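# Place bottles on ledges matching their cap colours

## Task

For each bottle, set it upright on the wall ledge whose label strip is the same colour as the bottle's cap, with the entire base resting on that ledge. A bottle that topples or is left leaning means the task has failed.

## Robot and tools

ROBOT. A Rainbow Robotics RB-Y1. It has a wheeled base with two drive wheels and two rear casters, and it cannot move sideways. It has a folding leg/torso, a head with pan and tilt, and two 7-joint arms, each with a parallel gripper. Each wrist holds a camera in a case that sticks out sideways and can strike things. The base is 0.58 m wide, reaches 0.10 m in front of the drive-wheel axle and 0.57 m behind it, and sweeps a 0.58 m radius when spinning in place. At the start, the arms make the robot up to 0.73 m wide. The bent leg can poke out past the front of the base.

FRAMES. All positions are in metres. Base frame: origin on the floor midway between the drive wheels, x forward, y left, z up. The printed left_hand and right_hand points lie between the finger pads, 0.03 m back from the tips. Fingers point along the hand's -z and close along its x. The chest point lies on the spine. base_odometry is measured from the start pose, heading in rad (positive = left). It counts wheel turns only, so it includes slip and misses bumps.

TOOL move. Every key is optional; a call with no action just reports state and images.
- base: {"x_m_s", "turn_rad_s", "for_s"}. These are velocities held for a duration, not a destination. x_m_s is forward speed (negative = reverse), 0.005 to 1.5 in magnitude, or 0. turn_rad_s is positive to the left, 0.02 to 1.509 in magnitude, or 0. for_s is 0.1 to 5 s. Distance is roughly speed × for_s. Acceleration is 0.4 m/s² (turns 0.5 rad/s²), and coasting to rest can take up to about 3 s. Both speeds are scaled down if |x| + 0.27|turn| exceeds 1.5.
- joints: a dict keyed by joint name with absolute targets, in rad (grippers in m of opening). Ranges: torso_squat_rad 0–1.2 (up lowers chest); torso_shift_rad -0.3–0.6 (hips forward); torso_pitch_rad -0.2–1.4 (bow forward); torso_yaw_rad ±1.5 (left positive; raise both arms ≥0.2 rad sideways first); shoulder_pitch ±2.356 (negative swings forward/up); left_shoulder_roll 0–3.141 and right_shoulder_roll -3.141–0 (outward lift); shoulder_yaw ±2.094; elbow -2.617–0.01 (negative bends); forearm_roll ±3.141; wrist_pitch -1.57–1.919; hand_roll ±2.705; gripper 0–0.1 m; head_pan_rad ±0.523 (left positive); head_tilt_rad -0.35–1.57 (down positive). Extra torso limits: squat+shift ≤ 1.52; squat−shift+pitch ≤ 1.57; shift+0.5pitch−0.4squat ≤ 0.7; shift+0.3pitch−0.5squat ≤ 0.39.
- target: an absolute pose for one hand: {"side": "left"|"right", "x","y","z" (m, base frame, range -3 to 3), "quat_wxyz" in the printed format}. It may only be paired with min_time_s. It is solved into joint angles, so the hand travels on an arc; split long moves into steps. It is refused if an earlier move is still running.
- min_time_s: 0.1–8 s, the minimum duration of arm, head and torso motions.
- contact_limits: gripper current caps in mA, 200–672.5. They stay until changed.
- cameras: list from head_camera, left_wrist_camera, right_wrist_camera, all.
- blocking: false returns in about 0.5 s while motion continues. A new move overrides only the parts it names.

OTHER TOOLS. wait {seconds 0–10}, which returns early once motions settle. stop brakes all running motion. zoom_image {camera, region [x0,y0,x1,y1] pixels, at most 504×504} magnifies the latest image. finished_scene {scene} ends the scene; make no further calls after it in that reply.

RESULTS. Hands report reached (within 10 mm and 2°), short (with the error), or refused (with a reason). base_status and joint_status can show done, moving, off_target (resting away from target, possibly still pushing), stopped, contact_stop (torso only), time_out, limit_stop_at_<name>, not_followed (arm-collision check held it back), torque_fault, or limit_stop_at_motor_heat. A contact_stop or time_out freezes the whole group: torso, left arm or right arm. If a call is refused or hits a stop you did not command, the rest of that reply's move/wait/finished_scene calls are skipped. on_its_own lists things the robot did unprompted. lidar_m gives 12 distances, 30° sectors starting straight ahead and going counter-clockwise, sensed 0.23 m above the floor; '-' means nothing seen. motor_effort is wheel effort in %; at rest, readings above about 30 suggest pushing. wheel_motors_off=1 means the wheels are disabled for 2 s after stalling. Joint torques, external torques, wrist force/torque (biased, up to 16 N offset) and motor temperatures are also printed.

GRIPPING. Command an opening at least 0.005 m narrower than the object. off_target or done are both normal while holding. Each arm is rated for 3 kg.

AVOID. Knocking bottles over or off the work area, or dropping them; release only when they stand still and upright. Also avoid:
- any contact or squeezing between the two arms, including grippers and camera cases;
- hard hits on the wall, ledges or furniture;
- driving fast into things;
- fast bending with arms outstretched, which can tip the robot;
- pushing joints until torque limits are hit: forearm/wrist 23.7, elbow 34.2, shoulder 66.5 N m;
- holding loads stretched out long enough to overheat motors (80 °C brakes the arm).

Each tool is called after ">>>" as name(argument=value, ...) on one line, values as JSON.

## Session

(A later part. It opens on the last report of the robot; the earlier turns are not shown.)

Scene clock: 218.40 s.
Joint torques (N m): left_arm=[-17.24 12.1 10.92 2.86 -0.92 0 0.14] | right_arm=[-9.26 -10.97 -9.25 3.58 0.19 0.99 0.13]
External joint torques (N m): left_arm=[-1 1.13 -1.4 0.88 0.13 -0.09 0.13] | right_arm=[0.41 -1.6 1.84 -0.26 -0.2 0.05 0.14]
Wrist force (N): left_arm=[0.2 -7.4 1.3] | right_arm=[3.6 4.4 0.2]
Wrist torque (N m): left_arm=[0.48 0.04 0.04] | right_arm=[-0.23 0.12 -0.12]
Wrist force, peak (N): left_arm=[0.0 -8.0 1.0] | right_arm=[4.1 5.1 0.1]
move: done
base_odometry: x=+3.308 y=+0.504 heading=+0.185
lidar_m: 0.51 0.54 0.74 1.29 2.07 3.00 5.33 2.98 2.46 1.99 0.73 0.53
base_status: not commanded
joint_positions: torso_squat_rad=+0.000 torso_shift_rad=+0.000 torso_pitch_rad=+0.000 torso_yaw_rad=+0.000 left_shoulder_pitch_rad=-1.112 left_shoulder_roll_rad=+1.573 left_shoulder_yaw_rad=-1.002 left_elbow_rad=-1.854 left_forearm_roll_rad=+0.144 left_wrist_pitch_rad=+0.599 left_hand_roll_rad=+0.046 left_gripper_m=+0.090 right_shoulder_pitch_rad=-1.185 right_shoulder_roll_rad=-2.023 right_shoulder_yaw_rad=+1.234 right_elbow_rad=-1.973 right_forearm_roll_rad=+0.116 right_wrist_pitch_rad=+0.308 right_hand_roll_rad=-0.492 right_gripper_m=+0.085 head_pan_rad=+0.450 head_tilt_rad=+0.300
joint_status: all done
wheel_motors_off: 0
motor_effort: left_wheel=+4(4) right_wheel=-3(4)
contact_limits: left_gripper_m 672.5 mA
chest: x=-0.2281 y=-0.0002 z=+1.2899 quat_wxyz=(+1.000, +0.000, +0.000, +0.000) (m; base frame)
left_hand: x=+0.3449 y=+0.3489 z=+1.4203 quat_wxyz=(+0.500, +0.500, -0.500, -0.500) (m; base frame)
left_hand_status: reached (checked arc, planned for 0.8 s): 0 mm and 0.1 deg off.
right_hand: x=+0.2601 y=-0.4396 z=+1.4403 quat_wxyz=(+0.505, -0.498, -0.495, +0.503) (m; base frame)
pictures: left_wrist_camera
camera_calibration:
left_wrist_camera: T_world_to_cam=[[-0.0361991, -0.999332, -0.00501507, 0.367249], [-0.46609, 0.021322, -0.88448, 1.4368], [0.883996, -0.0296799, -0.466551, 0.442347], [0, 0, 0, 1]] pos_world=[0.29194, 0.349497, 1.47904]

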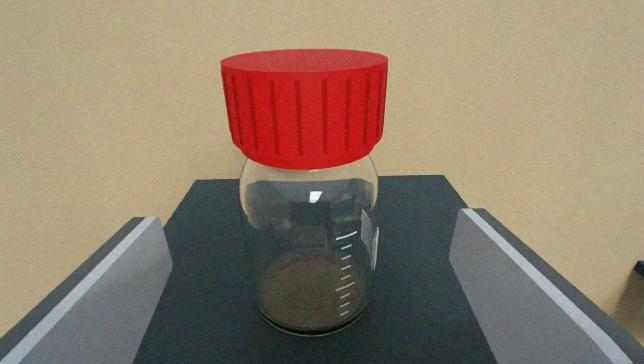

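>>> move(target={"side": "left", "x": 0.395, "y": 0.3495, "z": 1.417, "quat_wxyz": [0.5, 0.5, -0.5, -0.5]}, min_time_s=0.8)

>>> move(joints={"left_gripper_m": 0.04})

>>> move(target={"side": "left", "x": 0.394, "y": 0.3495, "z": 1.458, "quat_wxyz": [0.5, 0.5, -0.5, -0.5]}, min_time_s=0.7, cameras=["left_wrist_camera"])

Scene clock: 220.33 s.
Joint torques (N m): left_arm=[-20.3 11.67 10.64 2.13 -0.93 -0.2 0.1] | right_arm=[-9.22 -10.56 -9.33 3.68 0.34 0.81 0.1]
External joint torques (N m): left_arm=[-1.18 0.54 -1.7 0.93 -0.04 -0.05 0.09] | right_arm=[0.45 -1.18 1.76 -0.16 -0.05 -0.13 0.11]
Wrist force (N): left_arm=[-0.1 -7.4 1.4] | right_arm=[3.7 4.2 0.4]
Wrist torque (N m): left_arm=[0.48 0.00 0.03] | right_arm=[-0.21 0.18 -0.14]
Wrist force, peak (N): left_arm=[0.2 -7.8 1.2] | right_arm=[3.3 5.6 0.5]
move: done
base_odometry: x=+3.308 y=+0.504 heading=+0.185
lidar_m: 0.50 0.54 0.74 1.30 2.06 3.00 5.33 2.99 2.46 1.99 0.74 0.54
base_status: not commanded
joint_positions: torso_squat_rad=+0.000 torso_shift_rad=+0.000 torso_pitch_rad=+0.000 torso_yaw_rad=+0.000 left_shoulder_pitch_rad=-1.179 left_shoulder_roll_rad=+1.398 left_shoulder_yaw_rad=-1.024 left_elbow_rad=-1.597 left_forearm_roll_rad=+0.183 left_wrist_pitch_rad=+0.514 left_hand_roll_rad=-0.073 left_gripper_m=+0.090 right_shoulder_pitch_rad=-1.185 right_shoulder_roll_rad=-2.023 right_shoulder_yaw_rad=+1.234 right_elbow_rad=-1.973 right_forearm_roll_rad=+0.116 right_wrist_pitch_rad=+0.308 right_hand_roll_rad=-0.492 right_gripper_m=+0.085 head_pan_rad=+0.450 head_tilt_rad=+0.300
joint_status: all done
wheel_motors_off: 0
motor_effort: left_wheel=+4(4) right_wheel=-3(4)
contact_limits: left_gripper_m 672.5 mA
chest: x=-0.2280 y=-0.0002 z=+1.2899 quat_wxyz=(+1.000, +0.000, +0.000, +0.000) (m; base frame)
left_hand: x=+0.3949 y=+0.3494 z=+1.4174 quat_wxyz=(+0.500, +0.500, -0.500, -0.500) (m; base frame)
left_hand_status: reached (checked arc, planned for 0.8 s): 0 mm and 0.1 deg off.
right_hand: x=+0.2601 y=-0.4396 z=+1.4403 quat_wxyz=(+0.505, -0.498, -0.495, +0.503) (m; base frame)
pictures: none

Scene clock: 221.40 s.
Joint torques (N m): left_arm=[-19.86 12.07 10.4 1.93 -0.84 -0.15 0.13] | right_arm=[-9.36 -10.83 -9.42 3.65 0.12 0.9 0.31]
External joint torques (N m): left_arm=[-0.74 0.94 -1.94 0.73 0.05 0 0.12] | right_arm=[0.31 -1.45 1.67 -0.19 -0.27 -0.04 0.32]
Wrist force (N): left_arm=[0.5 -6.9 1.8] | right_arm=[3.8 5.5 0.6]
Wrist torque (N m): left_arm=[0.47 0.01 0.09] | right_arm=[-0.41 0.15 -0.18]
Wrist force, peak (N): left_arm=[-0.3 -7.7 1.2] | right_arm=[3.8 5.5 0.6]
move: off_target
base_odometry: x=+3.308 y=+0.504 heading=+0.185
lidar_m: 0.51 0.53 0.75 1.29 2.06 3.01 5.33 2.98 2.46 1.99 0.73 0.53
base_status: not commanded
joint_positions: torso_squat_rad=+0.000 torso_shift_rad=+0.000 torso_pitch_rad=+0.000 torso_yaw_rad=+0.000 left_shoulder_pitch_rad=-1.179 left_shoulder_roll_rad=+1.398 left_shoulder_yaw_rad=-1.024 left_elbow_rad=-1.597 left_forearm_roll_rad=+0.183 left_wrist_pitch_rad=+0.514 left_hand_roll_rad=-0.073 left_gripper_m=+0.055 right_shoulder_pitch_rad=-1.185 right_shoulder_roll_rad=-2.023 right_shoulder_yaw_rad=+1.234 right_elbow_rad=-1.973 right_forearm_roll_rad=+0.116 right_wrist_pitch_rad=+0.308 right_hand_roll_rad=-0.492 right_gripper_m=+0.085 head_pan_rad=+0.450 head_tilt_rad=+0.300
joint_status: left_gripper_m off_target (ended at +0.055, target +0.040)
wheel_motors_off: 0
motor_effort: left_wheel=+4(4) right_wheel=-3(4)
contact_limits: left_gripper_m 672.5 mA
chest: x=-0.2280 y=-0.0002 z=+1.2899 quat_wxyz=(+1.000, +0.000, +0.000, +0.000) (m; base frame)
left_hand: x=+0.3949 y=+0.3494 z=+1.4174 quat_wxyz=(+0.500, +0.500, -0.500, -0.500) (m; base frame)
right_hand: x=+0.2601 y=-0.4396 z=+1.4403 quat_wxyz=(+0.505, -0.498, -0.495, +0.503) (m; base frame)
pictures: none

Scene clock: 222.43 s.
Joint torques (N m): left_arm=[-20.58 11.27 10.83 2.65 -1.21 -0.62 0.13] | right_arm=[-8.94 -10.8 -9.24 3.55 0.38 0.8 0.26]
External joint torques (N m): left_arm=[-1.51 1.44 -1.28 0.86 -0.36 -0.21 0.12] | right_arm=[0.73 -1.42 1.85 -0.3 -0.01 -0.13 0.27]
Wrist force (N): left_arm=[0.0 -8.8 1.2] | right_arm=[3.1 4.2 0.4]
Wrist torque (N m): left_arm=[0.45 -0.01 0.03] | right_arm=[-0.19 0.04 -0.18]
Wrist force, peak (N): left_arm=[0.1 -9.6 1.1] | right_arm=[4.1 5.1 -0.1]
move: done
base_odometry: x=+3.308 y=+0.504 heading=+0.185
lidar_m: 0.51 0.54 0.74 1.30 2.07 3.00 5.33 2.99 2.47 1.99 0.73 0.53
base_status: not commanded
joint_positions: torso_squat_rad=+0.000 torso_shift_rad=+0.000 torso_pitch_rad=+0.000 torso_yaw_rad=+0.000 left_shoulder_pitch_rad=-1.313 left_shoulder_roll_rad=+1.425 left_shoulder_yaw_rad=-1.078 left_elbow_rad=-1.565 left_forearm_roll_rad=+0.367 left_wrist_pitch_rad=+0.509 left_hand_roll_rad=-0.204 left_gripper_m=+0.055 right_shoulder_pitch_rad=-1.185 right_shoulder_roll_rad=-2.023 right_shoulder_yaw_rad=+1.234 right_elbow_rad=-1.973 right_forearm_roll_rad=+0.116 right_wrist_pitch_rad=+0.308 right_hand_roll_rad=-0.492 right_gripper_m=+0.085 head_pan_rad=+0.450 head_tilt_rad=+0.300
joint_status: all done
wheel_motors_off: 0
motor_effort: left_wheel=+4(4) right_wheel=-3(5)
contact_limits: left_gripper_m 672.5 mA
chest: x=-0.2280 y=-0.0002 z=+1.2899 quat_wxyz=(+1.000, +0.000, +0.000, +0.000) (m; base frame)
left_hand: x=+0.3938 y=+0.3493 z=+1.4582 quat_wxyz=(+0.499, +0.501, -0.501, -0.499) (m; base frame)
left_hand_status: reached (checked arc, planned for 0.7 s): 0 mm and 0.2 deg off.
right_hand: x=+0.2601 y=-0.4396 z=+1.4403 quat_wxyz=(+0.505, -0.498, -0.495, +0.503) (m; base frame)
pictures: left_wrist_camera
camera_calibration:
left_wrist_camera: T_world_to_cam=[[-0.0360373, -0.999341, -0.00441661, 0.368638], [-0.463222, 0.02062, -0.886002, 1.49451], [0.885509, -0.0298833, -0.46366, 0.412104], [0, 0, 0, 1]] pos_world=[0.340655, 0.349894, 1.51685]

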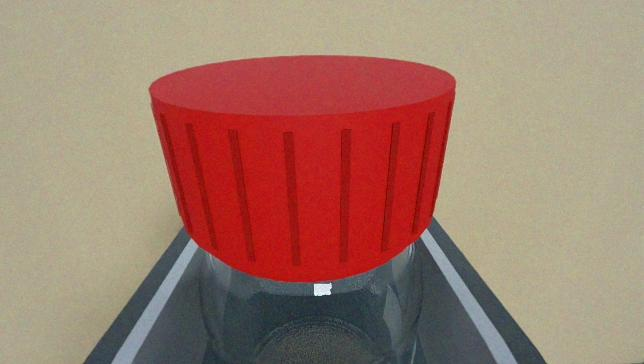

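>>> move(target={"side": "left", "x": 0.255, "y": 0.345, "z": 1.445, "quat_wxyz": [0.5, 0.5, -0.5, -0.5]}, min_time_s=1.1)

>>> move(target={"side": "left", "x": 0.25, "y": 0.345, "z": 1.35, "quat_wxyz": [0.5, 0.5, -0.5, -0.5]}, min_time_s=0.8)

>>> move(target={"side": "left", "x": 0.26, "y": 0.347, "z": 1.262, "quat_wxyz": [0.5, 0.5, -0.5, -0.5]}, min_time_s=0.8, cameras=["left_wrist_camera"])

Scene clock: 224.77 s.
Joint torques (N m): left_arm=[-11.64 9.24 12.14 3.64 -1.42 0.34 0.11] | right_arm=[-9.05 -10.96 -8.85 3.61 0.37 0.99 -0.03]
External joint torques (N m): left_arm=[-0.79 0.75 1.34 -0.18 -0.26 -0.04 0.1] | right_arm=[0.62 -1.58 2.23 -0.23 -0.02 0.05 -0.02]
Wrist force (N): left_arm=[-0.2 -8.7 1.0] | right_arm=[3.6 4.3 0.3]
Wrist torque (N m): left_arm=[0.44 0.00 -0.09] | right_arm=[-0.21 0.13 -0.11]
Wrist force, peak (N): left_arm=[0.3 -10.0 1.1] | right_arm=[4.2 5.4 0.0]
move: done
base_odometry: x=+3.308 y=+0.504 heading=+0.185
lidar_m: 0.51 0.54 0.74 1.29 2.06 3.01 5.33 2.99 2.46 1.99 0.73 0.53
base_status: not commanded
joint_positions: torso_squat_rad=+0.000 torso_shift_rad=+0.000 torso_pitch_rad=+0.000 torso_yaw_rad=+0.000 left_shoulder_pitch_rad=-1.185 left_shoulder_roll_rad=+1.911 left_shoulder_yaw_rad=-1.071 left_elbow_rad=-2.222 left_forearm_roll_rad=+0.194 left_wrist_pitch_rad=+0.667 left_hand_roll_rad=+0.192 left_gripper_m=+0.055 right_shoulder_pitch_rad=-1.185 right_shoulder_roll_rad=-2.023 right_shoulder_yaw_rad=+1.234 right_elbow_rad=-1.973 right_forearm_roll_rad=+0.116 right_wrist_pitch_rad=+0.308 right_hand_roll_rad=-0.492 right_gripper_m=+0.085 head_pan_rad=+0.450 head_tilt_rad=+0.300
joint_status: all done
wheel_motors_off: 0
motor_effort: left_wheel=+4(4) right_wheel=-3(4)
contact_limits: left_gripper_m 672.5 mA
chest: x=-0.2280 y=-0.0002 z=+1.2899 quat_wxyz=(+1.000, +0.000, +0.000, +0.000) (m; base frame)
left_hand: x=+0.2554 y=+0.3447 z=+1.4450 quat_wxyz=(+0.501, +0.499, -0.499, -0.501) (m; base frame)
left_hand_status: reached (checked arc, planned for 1.1 s): 0 mm and 0.3 deg off.
right_hand: x=+0.2601 y=-0.4396 z=+1.4403 quat_wxyz=(+0.505, -0.498, -0.495, +0.503) (m; base frame)
pictures: none

Scene clock: 225.93 s.
Joint torques (N m): left_arm=[-12.95 11.17 10.53 1.31 -1.35 1.28 0.05] | right_arm=[-8.86 -10.54 -9.2 3.34 0.2 1.16 0.23]
External joint torques (N m): left_arm=[-1.7 0.74 0.03 -0.39 -0.12 0.25 0.03] | right_arm=[0.81 -1.16 1.89 -0.5 -0.19 0.22 0.23]
Wrist force (N): left_arm=[0.1 -8.9 1.0] | right_arm=[3.4 4.3 0.5]
Wrist torque (N m): left_arm=[0.46 0.01 -0.08] | right_arm=[-0.25 0.14 -0.14]
Wrist force, peak (N): left_arm=[-0.3 -10.1 1.0] | right_arm=[4.5 5.0 0.4]
move: done
base_odometry: x=+3.308 y=+0.504 heading=+0.185
lidar_m: 0.51 0.54 0.75 1.30 2.06 3.01 5.33 2.99 2.46 1.98 0.74 0.53
base_status: not commanded
joint_positions: torso_squat_rad=+0.000 torso_shift_rad=+0.000 torso_pitch_rad=+0.000 torso_yaw_rad=+0.000 left_shoulder_pitch_rad=-1.003 left_shoulder_roll_rad=+1.832 left_shoulder_yaw_rad=-1.230 left_elbow_rad=-2.287 left_forearm_roll_rad=-0.307 left_wrist_pitch_rad=+0.815 left_hand_roll_rad=+0.533 left_gripper_m=+0.055 right_shoulder_pitch_rad=-1.185 right_shoulder_roll_rad=-2.023 right_shoulder_yaw_rad=+1.234 right_elbow_rad=-1.973 right_forearm_roll_rad=+0.116 right_wrist_pitch_rad=+0.308 right_hand_roll_rad=-0.492 right_gripper_m=+0.085 head_pan_rad=+0.450 head_tilt_rad=+0.300
joint_status: all done
wheel_motors_off: 0
motor_effort: left_wheel=+4(4) right_wheel=-3(4)
contact_limits: left_gripper_m 672.5 mA
chest: x=-0.2280 y=-0.0002 z=+1.2899 quat_wxyz=(+1.000, +0.000, +0.000, +0.000) (m; base frame)
left_hand: x=+0.2497 y=+0.3446 z=+1.3499 quat_wxyz=(+0.501, +0.499, -0.498, -0.501) (m; base frame)
left_hand_status: reached (checked arc, planned for 0.8 s): 0 mm and 0.3 deg off.
right_hand: x=+0.2601 y=-0.4396 z=+1.4403 quat_wxyz=(+0.505, -0.498, -0.495, +0.503) (m; base frame)
pictures: none

Scene clock: 227.07 s.
Joint torques (N m): left_arm=[-14.43 12.85 10.26 0.39 -1.46 1.52 0.25] | right_arm=[-9.72 -11.11 -9.13 3.26 0.3 1.01 0.24]
External joint torques (N m): left_arm=[-1.74 0.74 -0.07 0.61 -0.22 0.23 0.24] | right_arm=[-0.05 -1.74 1.96 -0.58 -0.09 0.08 0.25]
Wrist force (N): left_arm=[0.0 -8.9 1.2] | right_arm=[3.3 4.8 0.3]
Wrist torque (N m): left_arm=[0.45 0.01 -0.10] | right_arm=[-0.32 0.10 -0.12]
Wrist force, peak (N): left_arm=[-0.4 -10.0 1.1] | right_arm=[3.9 5.3 0.2]
move: done
base_odometry: x=+3.308 y=+0.504 heading=+0.185
lidar_m: 0.51 0.53 0.74 1.30 2.07 3.01 5.33 2.99 2.46 1.99 0.74 0.54
base_status: not commanded
joint_positions: torso_squat_rad=+0.000 torso_shift_rad=+0.000 torso_pitch_rad=+0.000 torso_yaw_rad=+0.000 left_shoulder_pitch_rad=-0.855 left_shoulder_roll_rad=+1.636 left_shoulder_yaw_rad=-1.342 left_elbow_rad=-2.157 left_forearm_roll_rad=-0.630 left_wrist_pitch_rad=+0.933 left_hand_roll_rad=+0.687 left_gripper_m=+0.055 right_shoulder_pitch_rad=-1.185 right_shoulder_roll_rad=-2.023 right_shoulder_yaw_rad=+1.234 right_elbow_rad=-1.973 right_forearm_roll_rad=+0.116 right_wrist_pitch_rad=+0.308 right_hand_roll_rad=-0.492 right_gripper_m=+0.085 head_pan_rad=+0.450 head_tilt_rad=+0.300
joint_status: all done
wheel_motors_off: 0
motor_effort: left_wheel=+4(4) right_wheel=-3(4)
contact_limits: left_gripper_m 672.5 mA
chest: x=-0.2280 y=-0.0002 z=+1.2899 quat_wxyz=(+1.000, +0.000, +0.000, +0.000) (m; base frame)
left_hand: x=+0.2598 y=+0.3469 z=+1.2620 quat_wxyz=(+0.500, +0.500, -0.500, -0.500) (m; base frame)
left_hand_status: reached (checked arc, planned for 0.8 s): 0 mm and 0.1 deg off.
right_hand: x=+0.2601 y=-0.4396 z=+1.4403 quat_wxyz=(+0.505, -0.498, -0.495, +0.503) (m; base frame)
pictures: left_wrist_camera
camera_calibration:
left_wrist_camera: T_world_to_cam=[[-0.0357218, -0.999348, -0.00531668, 0.36169], [-0.467601, 0.0214158, -0.88368, 1.25657], [0.883217, -0.0290805, -0.468061, 0.445486], [0, 0, 0, 1]] pos_world=[0.207031, 0.347499, 1.32084]

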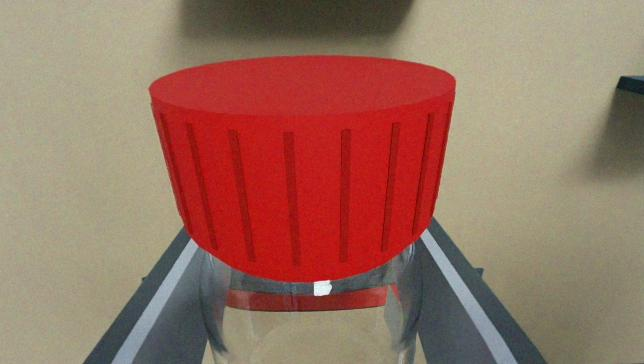

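>>> move(target={"side": "left", "x": 0.381, "y": 0.348, "z": 1.26, "quat_wxyz": [0.5, 0.5, -0.5, -0.5]}, min_time_s=1.2)

>>> move(target={"side": "left", "x": 0.384, "y": 0.348, "z": 1.236, "quat_wxyz": [0.5, 0.5, -0.5, -0.5]}, min_time_s=0.7, cameras=["head_camera", "left_wrist_camera"])

Scene clock: 229.33 s.
Joint torques (N m): left_arm=[-19.91 13.67 13.24 1.44 -1.04 1.6 0.01] | right_arm=[-8.77 -10.3 -9.38 3.7 0.32 0.92 0.14]
External joint torques (N m): left_arm=[-1.01 1.29 1.54 0.87 -0.09 0.38 -0.01] | right_arm=[0.89 -0.93 1.71 -0.14 -0.07 -0.02 0.15]
Wrist force (N): left_arm=[0.2 -8.9 1.1] | right_arm=[3.9 4.4 0.4]
Wrist torque (N m): left_arm=[0.45 0.02 0.04] | right_arm=[-0.22 0.16 -0.19]
Wrist force, peak (N): left_arm=[-1.0 -9.5 1.7] | right_arm=[3.7 5.5 0.6]
move: done
base_odometry: x=+3.308 y=+0.504 heading=+0.185
lidar_m: 0.51 0.52 0.74 1.29 2.07 2.99 5.33 2.99 2.46 1.99 0.74 0.54
base_status: not commanded
joint_positions: torso_squat_rad=+0.000 torso_shift_rad=+0.000 torso_pitch_rad=+0.000 torso_yaw_rad=+0.000 left_shoulder_pitch_rad=-1.001 left_shoulder_roll_rad=+1.302 left_shoulder_yaw_rad=-1.289 left_elbow_rad=-1.607 left_forearm_roll_rad=-0.564 left_wrist_pitch_rad=+0.658 left_hand_roll_rad=+0.643 left_gripper_m=+0.055 right_shoulder_pitch_rad=-1.185 right_shoulder_roll_rad=-2.023 right_shoulder_yaw_rad=+1.234 right_elbow_rad=-1.973 right_forearm_roll_rad=+0.116 right_wrist_pitch_rad=+0.308 right_hand_roll_rad=-0.492 right_gripper_m=+0.085 head_pan_rad=+0.450 head_tilt_rad=+0.300
joint_status: all done
wheel_motors_off: 0
motor_effort: left_wheel=+4(5) right_wheel=-4(4)
contact_limits: left_gripper_m 672.5 mA
chest: x=-0.2280 y=-0.0002 z=+1.2899 quat_wxyz=(+1.000, +0.000, +0.000, +0.000) (m; base frame)
left_hand: x=+0.3808 y=+0.3479 z=+1.2599 quat_wxyz=(+0.500, +0.500, -0.500, -0.500) (m; base frame)
left_hand_status: reached (checked arc, planned for 1.2 s): 0 mm and 0.0 deg off.
right_hand: x=+0.2601 y=-0.4396 z=+1.4403 quat_wxyz=(+0.505, -0.498, -0.495, +0.503) (m; base frame)
pictures: none

Scene clock: 230.37 s.
Joint torques (N m): left_arm=[-20.66 13.18 10.35 1.29 -1.21 1.77 0.39] | right_arm=[-9.15 -10.99 -9.7 3.54 0.25 0.9 0.26]
External joint torques (N m): left_arm=[-1.5 0.55 -1.11 0.98 -0.29 0.46 0.38] | right_arm=[0.52 -1.61 1.39 -0.3 -0.14 -0.03 0.26]
Wrist force (N): left_arm=[0.1 -8.8 1.2] | right_arm=[3.0 4.3 -0.1]
Wrist torque (N m): left_arm=[0.44 0.02 -0.10] | right_arm=[-0.23 0.06 -0.12]
Wrist force, peak (N): left_arm=[-0.3 -9.3 1.1] | right_arm=[3.6 5.4 -0.3]
move: done
base_odometry: x=+3.308 y=+0.504 heading=+0.185
lidar_m: 0.51 0.54 0.73 1.29 2.07 3.01 5.33 2.99 2.46 1.99 0.74 0.54
base_status: not commanded
joint_positions: torso_squat_rad=+0.000 torso_shift_rad=+0.000 torso_pitch_rad=+0.000 torso_yaw_rad=+0.000 left_shoulder_pitch_rad=-0.961 left_shoulder_roll_rad=+1.250 left_shoulder_yaw_rad=-1.291 left_elbow_rad=-1.548 left_forearm_roll_rad=-0.648 left_wrist_pitch_rad=+0.664 left_hand_roll_rad=+0.702 left_gripper_m=+0.055 right_shoulder_pitch_rad=-1.185 right_shoulder_roll_rad=-2.023 right_shoulder_yaw_rad=+1.234 right_elbow_rad=-1.973 right_forearm_roll_rad=+0.116 right_wrist_pitch_rad=+0.308 right_hand_roll_rad=-0.492 right_gripper_m=+0.085 head_pan_rad=+0.450 head_tilt_rad=+0.300
joint_status: all done
wheel_motors_off: 0
motor_effort: left_wheel=+4(4) right_wheel=-3(4)
contact_limits: left_gripper_m 672.5 mA
chest: x=-0.2280 y=-0.0002 z=+1.2899 quat_wxyz=(+1.000, +0.000, +0.000, +0.000) (m; base frame)
left_hand: x=+0.3840 y=+0.3480 z=+1.2362 quat_wxyz=(+0.500, +0.500, -0.500, -0.500) (m; base frame)
left_hand_status: reached (checked arc, planned for 0.7 s): 0 mm and 0.0 deg off.
right_hand: x=+0.2601 y=-0.4396 z=+1.4403 quat_wxyz=(+0.505, -0.498, -0.495, +0.503) (m; base frame)
pictures: head_camera, left_wrist_camera
camera_calibration:
head_camera: T_world_to_cam=[[0.408394, -0.91253, 0.022427, 0.0551787], [-0.228104, -0.125814, -0.965474, 1.44995], [0.883846, 0.389178, -0.259533, 0.51196], [0, 0, 0, 1]] pos_world=[-0.144289, 0.0335327, 1.53152]
left_wrist_camera: T_world_to_cam=[[-0.0357124, -0.999349, -0.00512192, 0.366726], [-0.466895, 0.0212158, -0.884058, 1.29206], [0.883591, -0.0291804, -0.467348, 0.322905], [0, 0, 0, 1]] pos_world=[0.331035, 0.348498, 1.29504]

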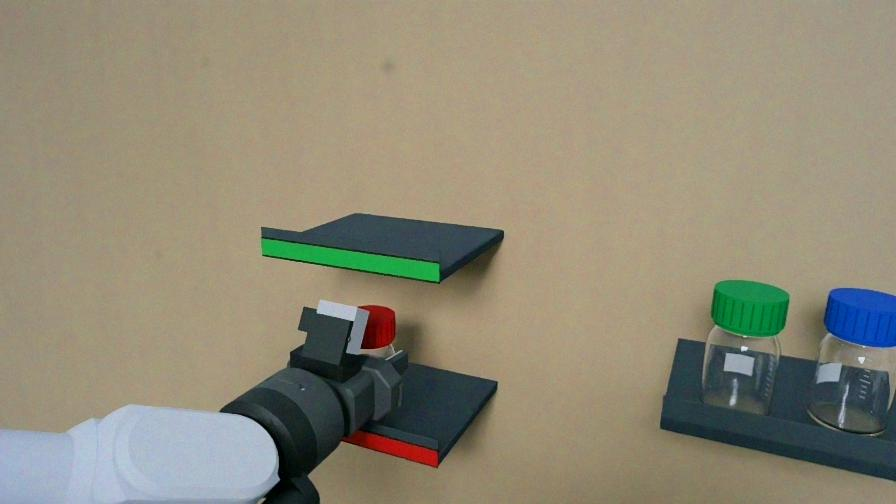

